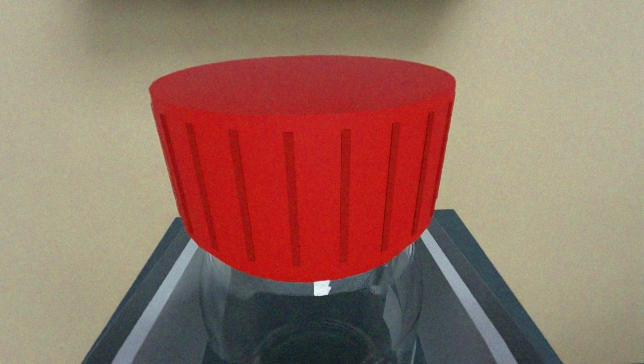

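>>> move(target={"side": "left", "x": 0.388, "y": 0.348, "z": 1.2305, "quat_wxyz": [0.5, 0.5, -0.5, -0.5]}, min_time_s=0.4)

>>> move(target={"side": "left", "x": 0.388, "y": 0.348, "z": 1.2275, "quat_wxyz": [0.5, 0.5, -0.5, -0.5]}, min_time_s=0.3)

Scene clock: 231.43 s.
Joint torques (N m): left_arm=[-20.3 12.96 10.64 1.28 -1.13 1.54 0.64] | right_arm=[-9.51 -10.9 -9.3 3.45 0.41 0.91 0.08]
External joint torques (N m): left_arm=[-0.92 0.29 -0.73 1 -0.22 0.2 0.62] | right_arm=[0.16 -1.52 1.79 -0.39 0.02 -0.03 0.08]
Wrist force (N): left_arm=[0.1 -8.6 1.1] | right_arm=[3.9 5.2 0.2]
Wrist torque (N m): left_arm=[0.42 0.01 -0.09] | right_arm=[-0.34 0.17 -0.12]
Wrist force, peak (N): left_arm=[0.1 -9.2 1.0] | right_arm=[4.1 5.1 0.7]
move: done
base_odometry: x=+3.308 y=+0.504 heading=+0.185
lidar_m: 0.51 0.54 0.73 1.30 2.06 3.01 5.33 2.98 2.46 1.98 0.74 0.52
base_status: not commanded
joint_positions: torso_squat_rad=+0.000 torso_shift_rad=+0.000 torso_pitch_rad=+0.000 torso_yaw_rad=+0.000 left_shoulder_pitch_rad=-0.957 left_shoulder_roll_rad=+1.229 left_shoulder_yaw_rad=-1.291 left_elbow_rad=-1.517 left_forearm_roll_rad=-0.668 left_wrist_pitch_rad=+0.657 left_hand_roll_rad=+0.717 left_gripper_m=+0.055 right_shoulder_pitch_rad=-1.185 right_shoulder_roll_rad=-2.023 right_shoulder_yaw_rad=+1.234 right_elbow_rad=-1.973 right_forearm_roll_rad=+0.116 right_wrist_pitch_rad=+0.308 right_hand_roll_rad=-0.492 right_gripper_m=+0.085 head_pan_rad=+0.450 head_tilt_rad=+0.300
joint_status: all done
wheel_motors_off: 0
motor_effort: left_wheel=+4(4) right_wheel=-3(4)
contact_limits: left_gripper_m 672.5 mA
chest: x=-0.2280 y=-0.0002 z=+1.2899 quat_wxyz=(+1.000, +0.000, +0.000, +0.000) (m; base frame)
left_hand: x=+0.3876 y=+0.3479 z=+1.2308 quat_wxyz=(+0.500, +0.500, -0.500, -0.500) (m; base frame)
left_hand_status: reached (checked arc, planned for 0.4 s): 0 mm and 0.0 deg off.
right_hand: x=+0.2601 y=-0.4396 z=+1.4403 quat_wxyz=(+0.505, -0.498, -0.495, +0.503) (m; base frame)
pictures: none

Scene clock: 232.07 s.
Joint torques (N m): left_arm=[-20.29 12.92 12.28 1.35 -1.23 1.55 0.58] | right_arm=[-9.34 -10.51 -9.72 3.23 0.42 0.65 0.23]
External joint torques (N m): left_arm=[-0.89 0.22 0.95 1.1 -0.34 0.2 0.56] | right_arm=[0.32 -1.13 1.37 -0.61 0.03 -0.28 0.24]
Wrist force (N): left_arm=[0.0 -8.5 1.2] | right_arm=[3.8 4.6 0.5]
Wrist torque (N m): left_arm=[0.41 -0.01 -0.12] | right_arm=[-0.27 0.17 -0.09]
Wrist force, peak (N): left_arm=[0.0 -9.2 0.8] | right_arm=[4.1 5.1 0.0]
move: done
base_odometry: x=+3.308 y=+0.504 heading=+0.185
lidar_m: 0.52 0.54 0.74 1.30 2.06 3.01 5.32 2.98 2.45 1.98 0.74 0.53
base_status: not commanded
joint_positions: torso_squat_rad=+0.000 torso_shift_rad=+0.000 torso_pitch_rad=+0.000 torso_yaw_rad=+0.000 left_shoulder_pitch_rad=-0.952 left_shoulder_roll_rad=+1.222 left_shoulder_yaw_rad=-1.291 left_elbow_rad=-1.508 left_forearm_roll_rad=-0.681 left_wrist_pitch_rad=+0.658 left_hand_roll_rad=+0.726 left_gripper_m=+0.055 right_shoulder_pitch_rad=-1.185 right_shoulder_roll_rad=-2.023 right_shoulder_yaw_rad=+1.234 right_elbow_rad=-1.973 right_forearm_roll_rad=+0.116 right_wrist_pitch_rad=+0.308 right_hand_roll_rad=-0.492 right_gripper_m=+0.085 head_pan_rad=+0.450 head_tilt_rad=+0.300
joint_status: all done
wheel_motors_off: 0
motor_effort: left_wheel=+4(4) right_wheel=-4(4)
contact_limits: left_gripper_m 672.5 mA
chest: x=-0.2280 y=-0.0002 z=+1.2899 quat_wxyz=(+1.000, +0.000, +0.000, +0.000) (m; base frame)
left_hand: x=+0.3879 y=+0.3480 z=+1.2276 quat_wxyz=(+0.500, +0.500, -0.500, -0.500) (m; base frame)
left_hand_status: reached (checked arc, planned for 0.3 s): 0 mm and 0.0 deg off.
right_hand: x=+0.2601 y=-0.4396 z=+1.4403 quat_wxyz=(+0.505, -0.498, -0.495, +0.503) (m; base frame)
pictures: none

>>> move(target={"side": "left", "x": 0.388, "y": 0.348, "z": 1.2245, "quat_wxyz": [0.5, 0.5, -0.5, -0.5]}, min_time_s=0.3)

>>> move(target={"side": "left", "x": 0.388, "y": 0.348, "z": 1.222, "quat_wxyz": [0.5, 0.5, -0.5, -0.5]}, min_time_s=0.3)

Scene clock: 232.93 s.
Joint torques (N m): left_arm=[-20.06 12.93 12.95 1.4 -1.37 1.83 0.57] | right_arm=[-9.28 -11.41 -9.18 3.67 0.34 0.98 0.27]
External joint torques (N m): left_arm=[-0.64 0.2 1.66 1.18 -0.47 0.48 0.55] | right_arm=[0.38 -2.03 1.91 -0.17 -0.05 0.05 0.28]
Wrist force (N): left_arm=[0.2 -8.6 0.9] | right_arm=[3.1 4.0 0.1]
Wrist torque (N m): left_arm=[0.42 0.03 -0.09] | right_arm=[-0.21 0.04 -0.16]
Wrist force, peak (N): left_arm=[-0.1 -9.1 1.0] | right_arm=[4.1 5.2 0.2]
move: done
base_odometry: x=+3.308 y=+0.504 heading=+0.185
lidar_m: 0.51 0.54 0.75 1.29 2.06 3.00 5.33 2.99 2.46 1.99 0.74 0.54
base_status: not commanded
joint_positions: torso_squat_rad=+0.000 torso_shift_rad=+0.000 torso_pitch_rad=+0.000 torso_yaw_rad=+0.000 left_shoulder_pitch_rad=-0.947 left_shoulder_roll_rad=+1.216 left_shoulder_yaw_rad=-1.291 left_elbow_rad=-1.502 left_forearm_roll_rad=-0.691 left_wrist_pitch_rad=+0.659 left_hand_roll_rad=+0.733 left_gripper_m=+0.055 right_shoulder_pitch_rad=-1.185 right_shoulder_roll_rad=-2.023 right_shoulder_yaw_rad=+1.234 right_elbow_rad=-1.973 right_forearm_roll_rad=+0.116 right_wrist_pitch_rad=+0.308 right_hand_roll_rad=-0.492 right_gripper_m=+0.085 head_pan_rad=+0.450 head_tilt_rad=+0.300
joint_status: all done
wheel_motors_off: 0
motor_effort: left_wheel=+4(4) right_wheel=-4(4)
contact_limits: left_gripper_m 672.5 mA
chest: x=-0.2280 y=-0.0002 z=+1.2899 quat_wxyz=(+1.000, +0.000, +0.000, +0.000) (m; base frame)
left_hand: x=+0.3879 y=+0.3480 z=+1.2246 quat_wxyz=(+0.500, +0.500, -0.500, -0.500) (m; base frame)
left_hand_status: reached (checked arc, planned for 0.3 s): 0 mm and 0.0 deg off.
right_hand: x=+0.2601 y=-0.4396 z=+1.4403 quat_wxyz=(+0.505, -0.498, -0.495, +0.503) (m; base frame)
pictures: none

Scene clock: 233.57 s.
Joint torques (N m): left_arm=[-17.27 11.49 10.42 1.12 -0.72 0.87 0.44] | right_arm=[-9.45 -10.76 -9.06 3.69 0.16 0.95 0.23]
External joint torques (N m): left_arm=[2.16 -1.25 -0.86 0.92 0.17 -0.49 0.42] | right_arm=[0.22 -1.38 2.02 -0.15 -0.23 0.01 0.23]
Wrist force (N): left_arm=[0.2 -2.4 1.5] | right_arm=[3.0 4.5 0.4]
Wrist torque (N m): left_arm=[0.39 -0.01 -0.02] | right_arm=[-0.26 0.07 -0.11]
Wrist force, peak (N): left_arm=[-0.1 -8.8 1.4] | right_arm=[4.0 5.1 0.3]
move: done
base_odometry: x=+3.308 y=+0.504 heading=+0.185
lidar_m: 0.51 0.53 0.74 1.30 2.06 3.00 5.33 2.98 2.45 1.99 0.74 0.53
base_status: not commanded
joint_positions: torso_squat_rad=+0.000 torso_shift_rad=+0.000 torso_pitch_rad=+0.000 torso_yaw_rad=+0.000 left_shoulder_pitch_rad=-0.943 left_shoulder_roll_rad=+1.211 left_shoulder_yaw_rad=-1.290 left_elbow_rad=-1.496 left_forearm_roll_rad=-0.700 left_wrist_pitch_rad=+0.660 left_hand_roll_rad=+0.739 left_gripper_m=+0.055 right_shoulder_pitch_rad=-1.185 right_shoulder_roll_rad=-2.023 right_shoulder_yaw_rad=+1.234 right_elbow_rad=-1.973 right_forearm_roll_rad=+0.116 right_wrist_pitch_rad=+0.308 right_hand_roll_rad=-0.492 right_gripper_m=+0.085 head_pan_rad=+0.450 head_tilt_rad=+0.300
joint_status: all done
wheel_motors_off: 0
motor_effort: left_wheel=+4(4) right_wheel=-3(4)
contact_limits: left_gripper_m 672.5 mA
chest: x=-0.2280 y=-0.0002 z=+1.2899 quat_wxyz=(+1.000, +0.000, +0.000, +0.000) (m; base frame)
left_hand: x=+0.3881 y=+0.3481 z=+1.2229 quat_wxyz=(+0.500, +0.500, -0.500, -0.500) (m; base frame)
left_hand_status: reached (checked arc, planned for 0.3 s): 1 mm and 0.1 deg off.
right_hand: x=+0.2601 y=-0.4396 z=+1.4403 quat_wxyz=(+0.505, -0.498, -0.495, +0.503) (m; base frame)
pictures: none

>>> move(joints={"left_gripper_m": 0.09})

>>> move(target={"side": "left", "x": 0.28, "y": 0.345, "z": 1.226, "quat_wxyz": [0.5, 0.5, -0.5, -0.5]}, min_time_s=1.0, cameras=["head_camera", "left_wrist_camera"])

Scene clock: 234.80 s.
Joint torques (N m): left_arm=[-18.97 12.33 10.38 0.95 -0.78 1.09 0.42] | right_arm=[-9.19 -10.84 -9.57 3.68 0.43 0.9 0.27]
External joint torques (N m): left_arm=[0.45 -0.41 -0.88 0.75 0.11 -0.28 0.41] | right_arm=[0.48 -1.46 1.52 -0.16 0.04 -0.04 0.28]
Wrist force (N): left_arm=[0.0 -7.3 0.9] | right_arm=[3.0 4.7 0.1]
Wrist torque (N m): left_arm=[0.46 0.01 -0.10] | right_arm=[-0.29 0.05 -0.18]
Wrist force, peak (N): left_arm=[0.2 -7.7 0.9] | right_arm=[3.5 5.4 0.1]
move: done
base_odometry: x=+3.308 y=+0.504 heading=+0.185
lidar_m: 0.51 0.53 0.74 1.29 2.06 3.00 5.33 2.98 2.46 1.99 0.73 0.53
base_status: not commanded
joint_positions: torso_squat_rad=+0.000 torso_shift_rad=+0.000 torso_pitch_rad=+0.000 torso_yaw_rad=+0.000 left_shoulder_pitch_rad=-0.942 left_shoulder_roll_rad=+1.211 left_shoulder_yaw_rad=-1.290 left_elbow_rad=-1.496 left_forearm_roll_rad=-0.700 left_wrist_pitch_rad=+0.660 left_hand_roll_rad=+0.739 left_gripper_m=+0.090 right_shoulder_pitch_rad=-1.185 right_shoulder_roll_rad=-2.023 right_shoulder_yaw_rad=+1.234 right_elbow_rad=-1.973 right_forearm_roll_rad=+0.116 right_wrist_pitch_rad=+0.308 right_hand_roll_rad=-0.492 right_gripper_m=+0.085 head_pan_rad=+0.450 head_tilt_rad=+0.300
joint_status: all done
wheel_motors_off: 0
motor_effort: left_wheel=+4(4) right_wheel=-3(4)
contact_limits: left_gripper_m 672.5 mA
chest: x=-0.2280 y=-0.0002 z=+1.2899 quat_wxyz=(+1.000, +0.000, +0.000, +0.000) (m; base frame)
left_hand: x=+0.3881 y=+0.3481 z=+1.2226 quat_wxyz=(+0.500, +0.500, -0.500, -0.500) (m; base frame)
right_hand: x=+0.2601 y=-0.4396 z=+1.4403 quat_wxyz=(+0.505, -0.498, -0.495, +0.503) (m; base frame)
pictures: none

Scene clock: 236.20 s.
Joint torques (N m): left_arm=[-14.44 13.11 8.84 -1.36 -1.25 1.1 0.02] | right_arm=[-9.24 -10.16 -8.58 3.57 0.19 1 0.14]
External joint torques (N m): left_arm=[-0.47 0.36 -1.73 -0.63 -0.04 -0.21 0.01] | right_arm=[0.43 -0.79 2.51 -0.27 -0.2 0.07 0.15]
Wrist force (N): left_arm=[0.1 -7.2 1.3] | right_arm=[3.2 4.8 -0.5]
Wrist torque (N m): left_arm=[0.46 0.01 0.03] | right_arm=[-0.32 0.08 -0.12]
Wrist force, peak (N): left_arm=[-1.1 -8.3 2.0] | right_arm=[4.0 5.5 0.4]
move: done
base_odometry: x=+3.308 y=+0.504 heading=+0.185
lidar_m: 0.51 0.53 0.74 1.30 2.06 3.00 5.33 2.99 2.46 1.98 0.73 0.54
base_status: not commanded
joint_positions: torso_squat_rad=+0.000 torso_shift_rad=+0.000 torso_pitch_rad=+0.000 torso_yaw_rad=+0.000 left_shoulder_pitch_rad=-0.786 left_shoulder_roll_rad=+1.500 left_shoulder_yaw_rad=-1.314 left_elbow_rad=-2.015 left_forearm_roll_rad=-0.709 left_wrist_pitch_rad=+0.925 left_hand_roll_rad=+0.704 left_gripper_m=+0.090 right_shoulder_pitch_rad=-1.185 right_shoulder_roll_rad=-2.023 right_shoulder_yaw_rad=+1.234 right_elbow_rad=-1.973 right_forearm_roll_rad=+0.116 right_wrist_pitch_rad=+0.308 right_hand_roll_rad=-0.492 right_gripper_m=+0.085 head_pan_rad=+0.450 head_tilt_rad=+0.300
joint_status: all done
wheel_motors_off: 0
motor_effort: left_wheel=+4(5) right_wheel=-3(4)
contact_limits: left_gripper_m 672.5 mA
chest: x=-0.2280 y=-0.0002 z=+1.2899 quat_wxyz=(+1.000, +0.000, +0.000, +0.000) (m; base frame)
left_hand: x=+0.2801 y=+0.3451 z=+1.2263 quat_wxyz=(+0.500, +0.500, -0.500, -0.500) (m; base frame)
left_hand_status: reached (checked arc, planned for 1.0 s): 0 mm and 0.0 deg off.
right_hand: x=+0.2601 y=-0.4396 z=+1.4403 quat_wxyz=(+0.505, -0.498, -0.495, +0.503) (m; base frame)
pictures: head_camera, left_wrist_camera
camera_calibration:
head_camera: T_world_to_cam=[[0.408401, -0.912526, 0.0224668, 0.0551596], [-0.228002, -0.125814, -0.965498, 1.44998], [0.883868, 0.389188, -0.259441, 0.51191], [0, 0, 0, 1]] pos_world=[-0.144389, 0.0335326, 1.53152]
left_wrist_camera: T_world_to_cam=[[-0.0357993, -0.999346, -0.00510307, 0.360061], [-0.466221, 0.0212175, -0.884414, 1.23516], [0.883944, -0.0292822, -0.466676, 0.409087], [0, 0, 0, 1]] pos_world=[0.227139, 0.345598, 1.28514]

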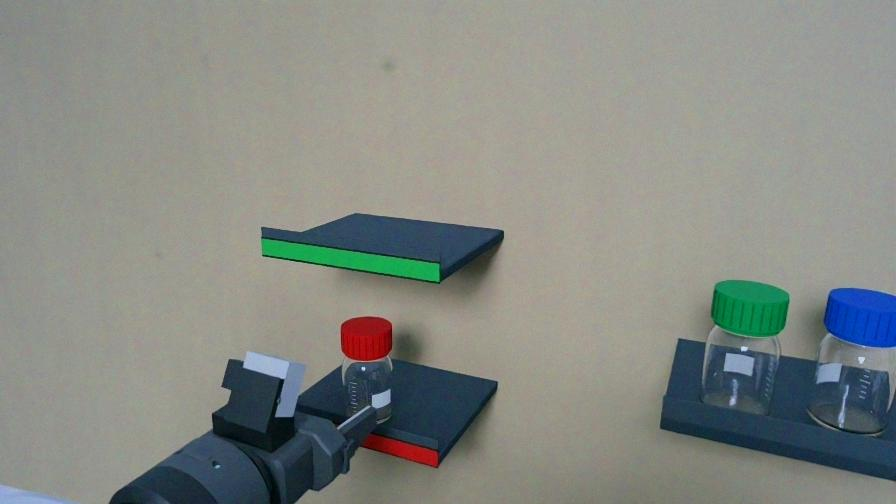

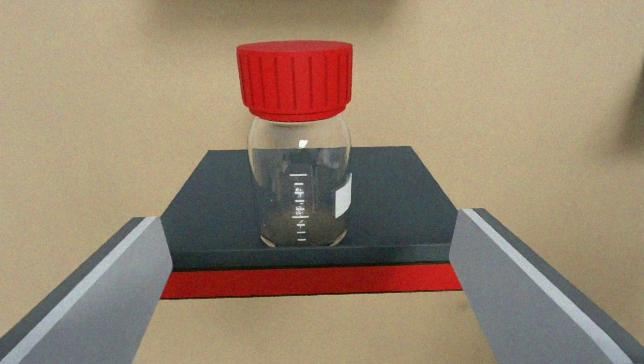

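>>> move(target={"side": "left", "x": 0.225, "y": 0.26, "z": 1.28, "quat_wxyz": [0.5, 0.5, -0.5, -0.5]}, min_time_s=0.8)

>>> move(target={"side": "left", "x": 0.215, "y": 0.13, "z": 1.345, "quat_wxyz": [0.5, 0.5, -0.5, -0.5]}, min_time_s=0.8)

>>> move(target={"side": "left", "x": 0.27, "y": 0.012, "z": 1.33, "quat_wxyz": [0.5, 0.5, -0.5, -0.5]}, min_time_s=0.9, cameras=["left_wrist_camera"])

Scene clock: 237.97 s.
Joint torques (N m): left_arm=[-12.76 10.49 9.73 -2.04 -1.67 0.48 0.49] | right_arm=[-8.94 -11.13 -9.13 3.51 0.38 1.04 0.06]
External joint torques (N m): left_arm=[-0.37 0.68 0.16 -0.24 0.09 -0.24 0.47] | right_arm=[0.73 -1.75 1.96 -0.33 -0.01 0.1 0.06]
Wrist force (N): left_arm=[-0.1 -7.4 1.1] | right_arm=[3.3 4.7 0.0]
Wrist torque (N m): left_arm=[0.47 0.00 0.03] | right_arm=[-0.29 0.08 -0.16]
Wrist force, peak (N): left_arm=[-0.5 -9.4 1.5] | right_arm=[4.5 5.4 0.5]
move: done
base_odometry: x=+3.308 y=+0.504 heading=+0.185
lidar_m: 0.51 0.54 0.74 1.29 2.07 3.00 5.33 2.99 2.46 1.98 0.74 0.54
base_status: not commanded
joint_positions: torso_squat_rad=+0.000 torso_shift_rad=+0.000 torso_pitch_rad=+0.000 torso_yaw_rad=+0.000 left_shoulder_pitch_rad=-0.866 left_shoulder_roll_rad=+1.504 left_shoulder_yaw_rad=-1.257 left_elbow_rad=-2.433 left_forearm_roll_rad=-0.441 left_wrist_pitch_rad=+1.231 left_hand_roll_rad=+0.366 left_gripper_m=+0.090 right_shoulder_pitch_rad=-1.185 right_shoulder_roll_rad=-2.023 right_shoulder_yaw_rad=+1.234 right_elbow_rad=-1.973 right_forearm_roll_rad=+0.116 right_wrist_pitch_rad=+0.308 right_hand_roll_rad=-0.492 right_gripper_m=+0.085 head_pan_rad=+0.450 head_tilt_rad=+0.300
joint_status: all done
wheel_motors_off: 0
motor_effort: left_wheel=+4(4) right_wheel=-3(5)
contact_limits: left_gripper_m 672.5 mA
chest: x=-0.2280 y=-0.0002 z=+1.2899 quat_wxyz=(+1.000, +0.000, +0.000, +0.000) (m; base frame)
left_hand: x=+0.2247 y=+0.2602 z=+1.2793 quat_wxyz=(+0.498, +0.499, -0.501, -0.502) (m; base frame)
left_hand_status: reached (checked arc, planned for 0.8 s): 1 mm and 0.3 deg off.
right_hand: x=+0.2601 y=-0.4396 z=+1.4403 quat_wxyz=(+0.505, -0.498, -0.495, +0.503) (m; base frame)
pictures: none

Scene clock: 239.53 s.
Joint torques (N m): left_arm=[-15.16 7.57 9.68 -1.51 -2 -0.21 0.5] | right_arm=[-9.3 -11.12 -9.76 3.59 0.21 1.09 0.15]
External joint torques (N m): left_arm=[0.28 1.39 0.09 -0.49 0.02 -0.2 0.49] | right_arm=[0.38 -1.75 1.33 -0.24 -0.18 0.15 0.15]
Wrist force (N): left_arm=[0.2 -7.6 1.4] | right_arm=[3.4 4.2 0.7]
Wrist torque (N m): left_arm=[0.50 0.02 0.03] | right_arm=[-0.23 0.08 -0.11]
Wrist force, peak (N): left_arm=[-1.5 -8.8 1.3] | right_arm=[4.2 5.3 -0.2]
move: done
base_odometry: x=+3.308 y=+0.504 heading=+0.185
lidar_m: 0.51 0.54 0.74 1.30 2.07 3.00 5.32 2.98 2.46 1.97 0.73 0.54
base_status: not commanded
joint_positions: torso_squat_rad=+0.000 torso_shift_rad=+0.000 torso_pitch_rad=+0.000 torso_yaw_rad=+0.000 left_shoulder_pitch_rad=-1.169 left_shoulder_roll_rad=+1.022 left_shoulder_yaw_rad=-1.135 left_elbow_rad=-2.482 left_forearm_roll_rad=-0.114 left_wrist_pitch_rad=+1.719 left_hand_roll_rad=-0.006 left_gripper_m=+0.090 right_shoulder_pitch_rad=-1.185 right_shoulder_roll_rad=-2.023 right_shoulder_yaw_rad=+1.234 right_elbow_rad=-1.973 right_forearm_roll_rad=+0.116 right_wrist_pitch_rad=+0.308 right_hand_roll_rad=-0.492 right_gripper_m=+0.085 head_pan_rad=+0.450 head_tilt_rad=+0.300
joint_status: all done
wheel_motors_off: 0
motor_effort: left_wheel=+4(5) right_wheel=-3(4)
contact_limits: left_gripper_m 672.5 mA
chest: x=-0.2280 y=-0.0002 z=+1.2899 quat_wxyz=(+1.000, +0.000, +0.000, +0.000) (m; base frame)
left_hand: x=+0.2148 y=+0.1299 z=+1.3451 quat_wxyz=(+0.500, +0.500, -0.500, -0.500) (m; base frame)
left_hand_status: reached (checked arc, planned for 0.8 s): 0 mm and 0.1 deg off.
right_hand: x=+0.2601 y=-0.4396 z=+1.4403 quat_wxyz=(+0.505, -0.498, -0.495, +0.503) (m; base frame)
pictures: none

Scene clock: 240.87 s.
Joint torques (N m): left_arm=[-19.77 6.74 9.36 -0.8 -1.86 0.01 0.09] | right_arm=[-9.26 -10.67 -8.81 3.89 0.19 1.02 0.23]
External joint torques (N m): left_arm=[-0.84 1.41 -1.51 0.71 0.17 0.09 0.08] | right_arm=[0.41 -1.3 2.28 0.05 -0.2 0.09 0.24]
Wrist force (N): left_arm=[-0.1 -7.2 1.2] | right_arm=[4.1 4.8 0.5]
Wrist torque (N m): left_arm=[0.43 0.00 0.03] | right_arm=[-0.32 0.20 -0.13]
Wrist force, peak (N): left_arm=[-0.5 -7.9 1.5] | right_arm=[4.2 5.1 1.2]
move: done
base_odometry: x=+3.308 y=+0.504 heading=+0.185
lidar_m: 0.51 0.54 0.74 1.29 2.07 3.01 5.33 2.99 2.46 1.98 0.74 0.53
base_status: not commanded
joint_positions: torso_squat_rad=+0.000 torso_shift_rad=+0.000 torso_pitch_rad=+0.000 torso_yaw_rad=+0.000 left_shoulder_pitch_rad=-1.314 left_shoulder_roll_rad=+0.568 left_shoulder_yaw_rad=-1.199 left_elbow_rad=-1.996 left_forearm_roll_rad=-0.163 left_wrist_pitch_rad=+1.698 left_hand_roll_rad=-0.038 left_gripper_m=+0.090 right_shoulder_pitch_rad=-1.185 right_shoulder_roll_rad=-2.023 right_shoulder_yaw_rad=+1.234 right_elbow_rad=-1.973 right_forearm_roll_rad=+0.116 right_wrist_pitch_rad=+0.308 right_hand_roll_rad=-0.492 right_gripper_m=+0.085 head_pan_rad=+0.450 head_tilt_rad=+0.300
joint_status: all done
wheel_motors_off: 0
motor_effort: left_wheel=+4(4) right_wheel=-3(4)
contact_limits: left_gripper_m 672.5 mA
chest: x=-0.2280 y=-0.0002 z=+1.2899 quat_wxyz=(+1.000, +0.000, +0.000, +0.000) (m; base frame)
left_hand: x=+0.2699 y=+0.0119 z=+1.3303 quat_wxyz=(+0.500, +0.500, -0.500, -0.500) (m; base frame)
left_hand_status: reached (checked arc, planned for 0.9 s): 0 mm and 0.0 deg off.
right_hand: x=+0.2601 y=-0.4396 z=+1.4403 quat_wxyz=(+0.505, -0.498, -0.495, +0.503) (m; base frame)
pictures: left_wrist_camera
camera_calibration:
left_wrist_camera: T_world_to_cam=[[-0.0364147, -0.999326, -0.0045446, 0.0266984], [-0.46649, 0.02102, -0.884277, 1.32923], [0.883776, -0.0300807, -0.466941, 0.457253], [0, 0, 0, 1]] pos_world=[0.216938, 0.0124944, 1.38904]

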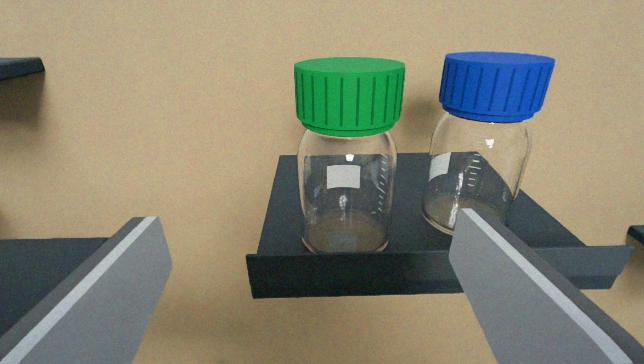

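>>> move(target={"side": "left", "x": 0.328, "y": 0.002, "z": 1.319, "quat_wxyz": [0.5, 0.5, -0.5, -0.5]}, joints={"left_gripper_m": 0.075}, min_time_s=0.8, cameras=["left_wrist_camera"])

"target" must stand alone in an action, or with "min_time_s": send the other keys in another action
Scene clock: 242.77 s.
Joint torques (N m): left_arm=[-19.94 6.54 8.94 -0.73 -1.98 -0.26 0.01] | right_arm=[-9.31 -10.48 -9.25 3.63 0.46 0.91 0.23]
External joint torques (N m): left_arm=[-1.01 1.21 -1.93 0.79 0.04 -0.19 0] | right_arm=[0.36 -1.1 1.84 -0.21 0.06 -0.03 0.24]
Wrist force (N): left_arm=[-0.2 -7.3 0.9] | right_arm=[4.0 4.1 0.4]
Wrist torque (N m): left_arm=[0.46 -0.01 0.04] | right_arm=[-0.21 0.19 -0.09]
Wrist force, peak (N): left_arm=[-0.1 -7.6 1.1] | right_arm=[4.6 5.4 0.4]
base_odometry: x=+3.308 y=+0.504 heading=+0.185
lidar_m: 0.51 0.53 0.74 1.30 2.06 3.00 5.33 2.98 2.45 1.99 0.73 0.54
base_status: not commanded
joint_positions: torso_squat_rad=+0.000 torso_shift_rad=+0.000 torso_pitch_rad=+0.000 torso_yaw_rad=+0.000 left_shoulder_pitch_rad=-1.314 left_shoulder_roll_rad=+0.568 left_shoulder_yaw_rad=-1.199 left_elbow_rad=-1.996 left_forearm_roll_rad=-0.163 left_wrist_pitch_rad=+1.698 left_hand_roll_rad=-0.038 left_gripper_m=+0.090 right_shoulder_pitch_rad=-1.185 right_shoulder_roll_rad=-2.023 right_shoulder_yaw_rad=+1.234 right_elbow_rad=-1.973 right_forearm_roll_rad=+0.116 right_wrist_pitch_rad=+0.308 right_hand_roll_rad=-0.492 right_gripper_m=+0.085 head_pan_rad=+0.450 head_tilt_rad=+0.300
joint_status: all done
wheel_motors_off: 0
motor_effort: left_wheel=+4(4) right_wheel=-3(4)
contact_limits: left_gripper_m 672.5 mA
chest: x=-0.2280 y=-0.0002 z=+1.2899 quat_wxyz=(+1.000, +0.000, +0.000, +0.000) (m; base frame)
left_hand: x=+0.2699 y=+0.0119 z=+1.3303 quat_wxyz=(+0.500, +0.500, -0.500, -0.500) (m; base frame)
left_hand_status: reached (checked arc, planned for 0.9 s): 0 mm and 0.0 deg off.
right_hand: x=+0.2601 y=-0.4396 z=+1.4403 quat_wxyz=(+0.505, -0.498, -0.495, +0.503) (m; base frame)
pictures: none

>>> move(joints={"left_gripper_m": 0.075})

>>> move(target={"side": "left", "x": 0.328, "y": 0.002, "z": 1.319, "quat_wxyz": [0.5, 0.5, -0.5, -0.5]}, min_time_s=0.8, cameras=["left_wrist_camera"])

Scene clock: 243.67 s.
Joint torques (N m): left_arm=[-19.61 6.7 9.22 -0.78 -1.98 -0.16 -0.02] | right_arm=[-8.63 -10.24 -8.83 3.91 0.28 1.11 0.28]
External joint torques (N m): left_arm=[-0.67 1.37 -1.65 0.74 0.05 -0.08 -0.03] | right_arm=[1.04 -0.86 2.26 0.07 -0.11 0.17 0.29]
Motor temperatures (°C): left_arm=[36 39 33 38 34 42 39] | right_arm=[33 35 34 34 35 33 43]
Wrist force (N): left_arm=[-0.2 -7.3 1.1] | right_arm=[3.0 4.8 0.4]
Wrist torque (N m): left_arm=[0.46 -0.03 0.03] | right_arm=[-0.30 0.04 -0.15]
Wrist force, peak (N): left_arm=[-0.1 -7.6 1.1] | right_arm=[3.8 5.4 0.1]
move: done
base_odometry: x=+3.308 y=+0.504 heading=+0.185
lidar_m: 0.51 0.53 0.74 1.29 2.07 3.00 5.32 2.98 2.45 1.99 0.73 0.54
base_status: not commanded
joint_positions: torso_squat_rad=+0.000 torso_shift_rad=+0.000 torso_pitch_rad=+0.000 torso_yaw_rad=+0.000 left_shoulder_pitch_rad=-1.314 left_shoulder_roll_rad=+0.568 left_shoulder_yaw_rad=-1.199 left_elbow_rad=-1.996 left_forearm_roll_rad=-0.163 left_wrist_pitch_rad=+1.698 left_hand_roll_rad=-0.038 left_gripper_m=+0.075 right_shoulder_pitch_rad=-1.185 right_shoulder_roll_rad=-2.023 right_shoulder_yaw_rad=+1.234 right_elbow_rad=-1.973 right_forearm_roll_rad=+0.116 right_wrist_pitch_rad=+0.308 right_hand_roll_rad=-0.492 right_gripper_m=+0.085 head_pan_rad=+0.450 head_tilt_rad=+0.300
joint_status: all done
wheel_motors_off: 0
motor_effort: left_wheel=+4(4) right_wheel=-4(4)
contact_limits: left_gripper_m 672.5 mA
chest: x=-0.2280 y=-0.0002 z=+1.2899 quat_wxyz=(+1.000, +0.000, +0.000, +0.000) (m; base frame)
left_hand: x=+0.2699 y=+0.0119 z=+1.3303 quat_wxyz=(+0.500, +0.500, -0.500, -0.500) (m; base frame)
right_hand: x=+0.2601 y=-0.4396 z=+1.4403 quat_wxyz=(+0.505, -0.498, -0.495, +0.503) (m; base frame)
pictures: none

Scene clock: 244.80 s.
Joint torques (N m): left_arm=[-22.25 6.19 9.48 -1.2 -1.96 -0.01 0.41] | right_arm=[-9.22 -10.44 -9.68 3.64 0.28 0.91 0.28]
External joint torques (N m): left_arm=[-1.32 0.18 -1.62 0.28 0.05 -0.02 0.4] | right_arm=[0.45 -1.06 1.41 -0.2 -0.11 -0.02 0.29]
Wrist force (N): left_arm=[-0.1 -7.2 1.5] | right_arm=[3.4 4.6 0.3]
Wrist torque (N m): left_arm=[0.42 -0.01 -0.12] | right_arm=[-0.31 0.07 -0.16]
Wrist force, peak (N): left_arm=[0.1 -8.2 0.9] | right_arm=[3.7 5.5 0.9]
move: done
base_odometry: x=+3.308 y=+0.504 heading=+0.185
lidar_m: 0.51 0.53 0.75 1.29 2.06 3.00 5.33 2.98 2.46 1.99 0.74 0.54
base_status: not commanded
joint_positions: torso_squat_rad=+0.000 torso_shift_rad=+0.000 torso_pitch_rad=+0.000 torso_yaw_rad=+0.000 left_shoulder_pitch_rad=-1.336 left_shoulder_roll_rad=+0.515 left_shoulder_yaw_rad=-1.210 left_elbow_rad=-1.718 left_forearm_roll_rad=-0.163 left_wrist_pitch_rad=+1.481 left_hand_roll_rad=+0.005 left_gripper_m=+0.075 right_shoulder_pitch_rad=-1.185 right_shoulder_roll_rad=-2.023 right_shoulder_yaw_rad=+1.234 right_elbow_rad=-1.973 right_forearm_roll_rad=+0.116 right_wrist_pitch_rad=+0.308 right_hand_roll_rad=-0.492 right_gripper_m=+0.085 head_pan_rad=+0.450 head_tilt_rad=+0.300
joint_status: all done
wheel_motors_off: 0
motor_effort: left_wheel=+4(5) right_wheel=-4(4)
contact_limits: left_gripper_m 672.5 mA
chest: x=-0.2280 y=-0.0002 z=+1.2899 quat_wxyz=(+1.000, +0.000, +0.000, +0.000) (m; base frame)
left_hand: x=+0.3280 y=+0.0021 z=+1.3193 quat_wxyz=(+0.500, +0.500, -0.500, -0.500) (m; base frame)
left_hand_status: reached (checked arc, planned for 0.8 s): 0 mm and 0.0 deg off.
right_hand: x=+0.2601 y=-0.4396 z=+1.4403 quat_wxyz=(+0.505, -0.498, -0.495, +0.503) (m; base frame)
pictures: left_wrist_camera
camera_calibration:
left_wrist_camera: T_world_to_cam=[[-0.0359259, -0.999343, -0.00468722, 0.019034], [-0.466503, 0.0209181, -0.884272, 1.34681], [0.883789, -0.0295817, -0.466949, 0.40048], [0, 0, 0, 1]] pos_world=[0.275037, 0.00269561, 1.37804]

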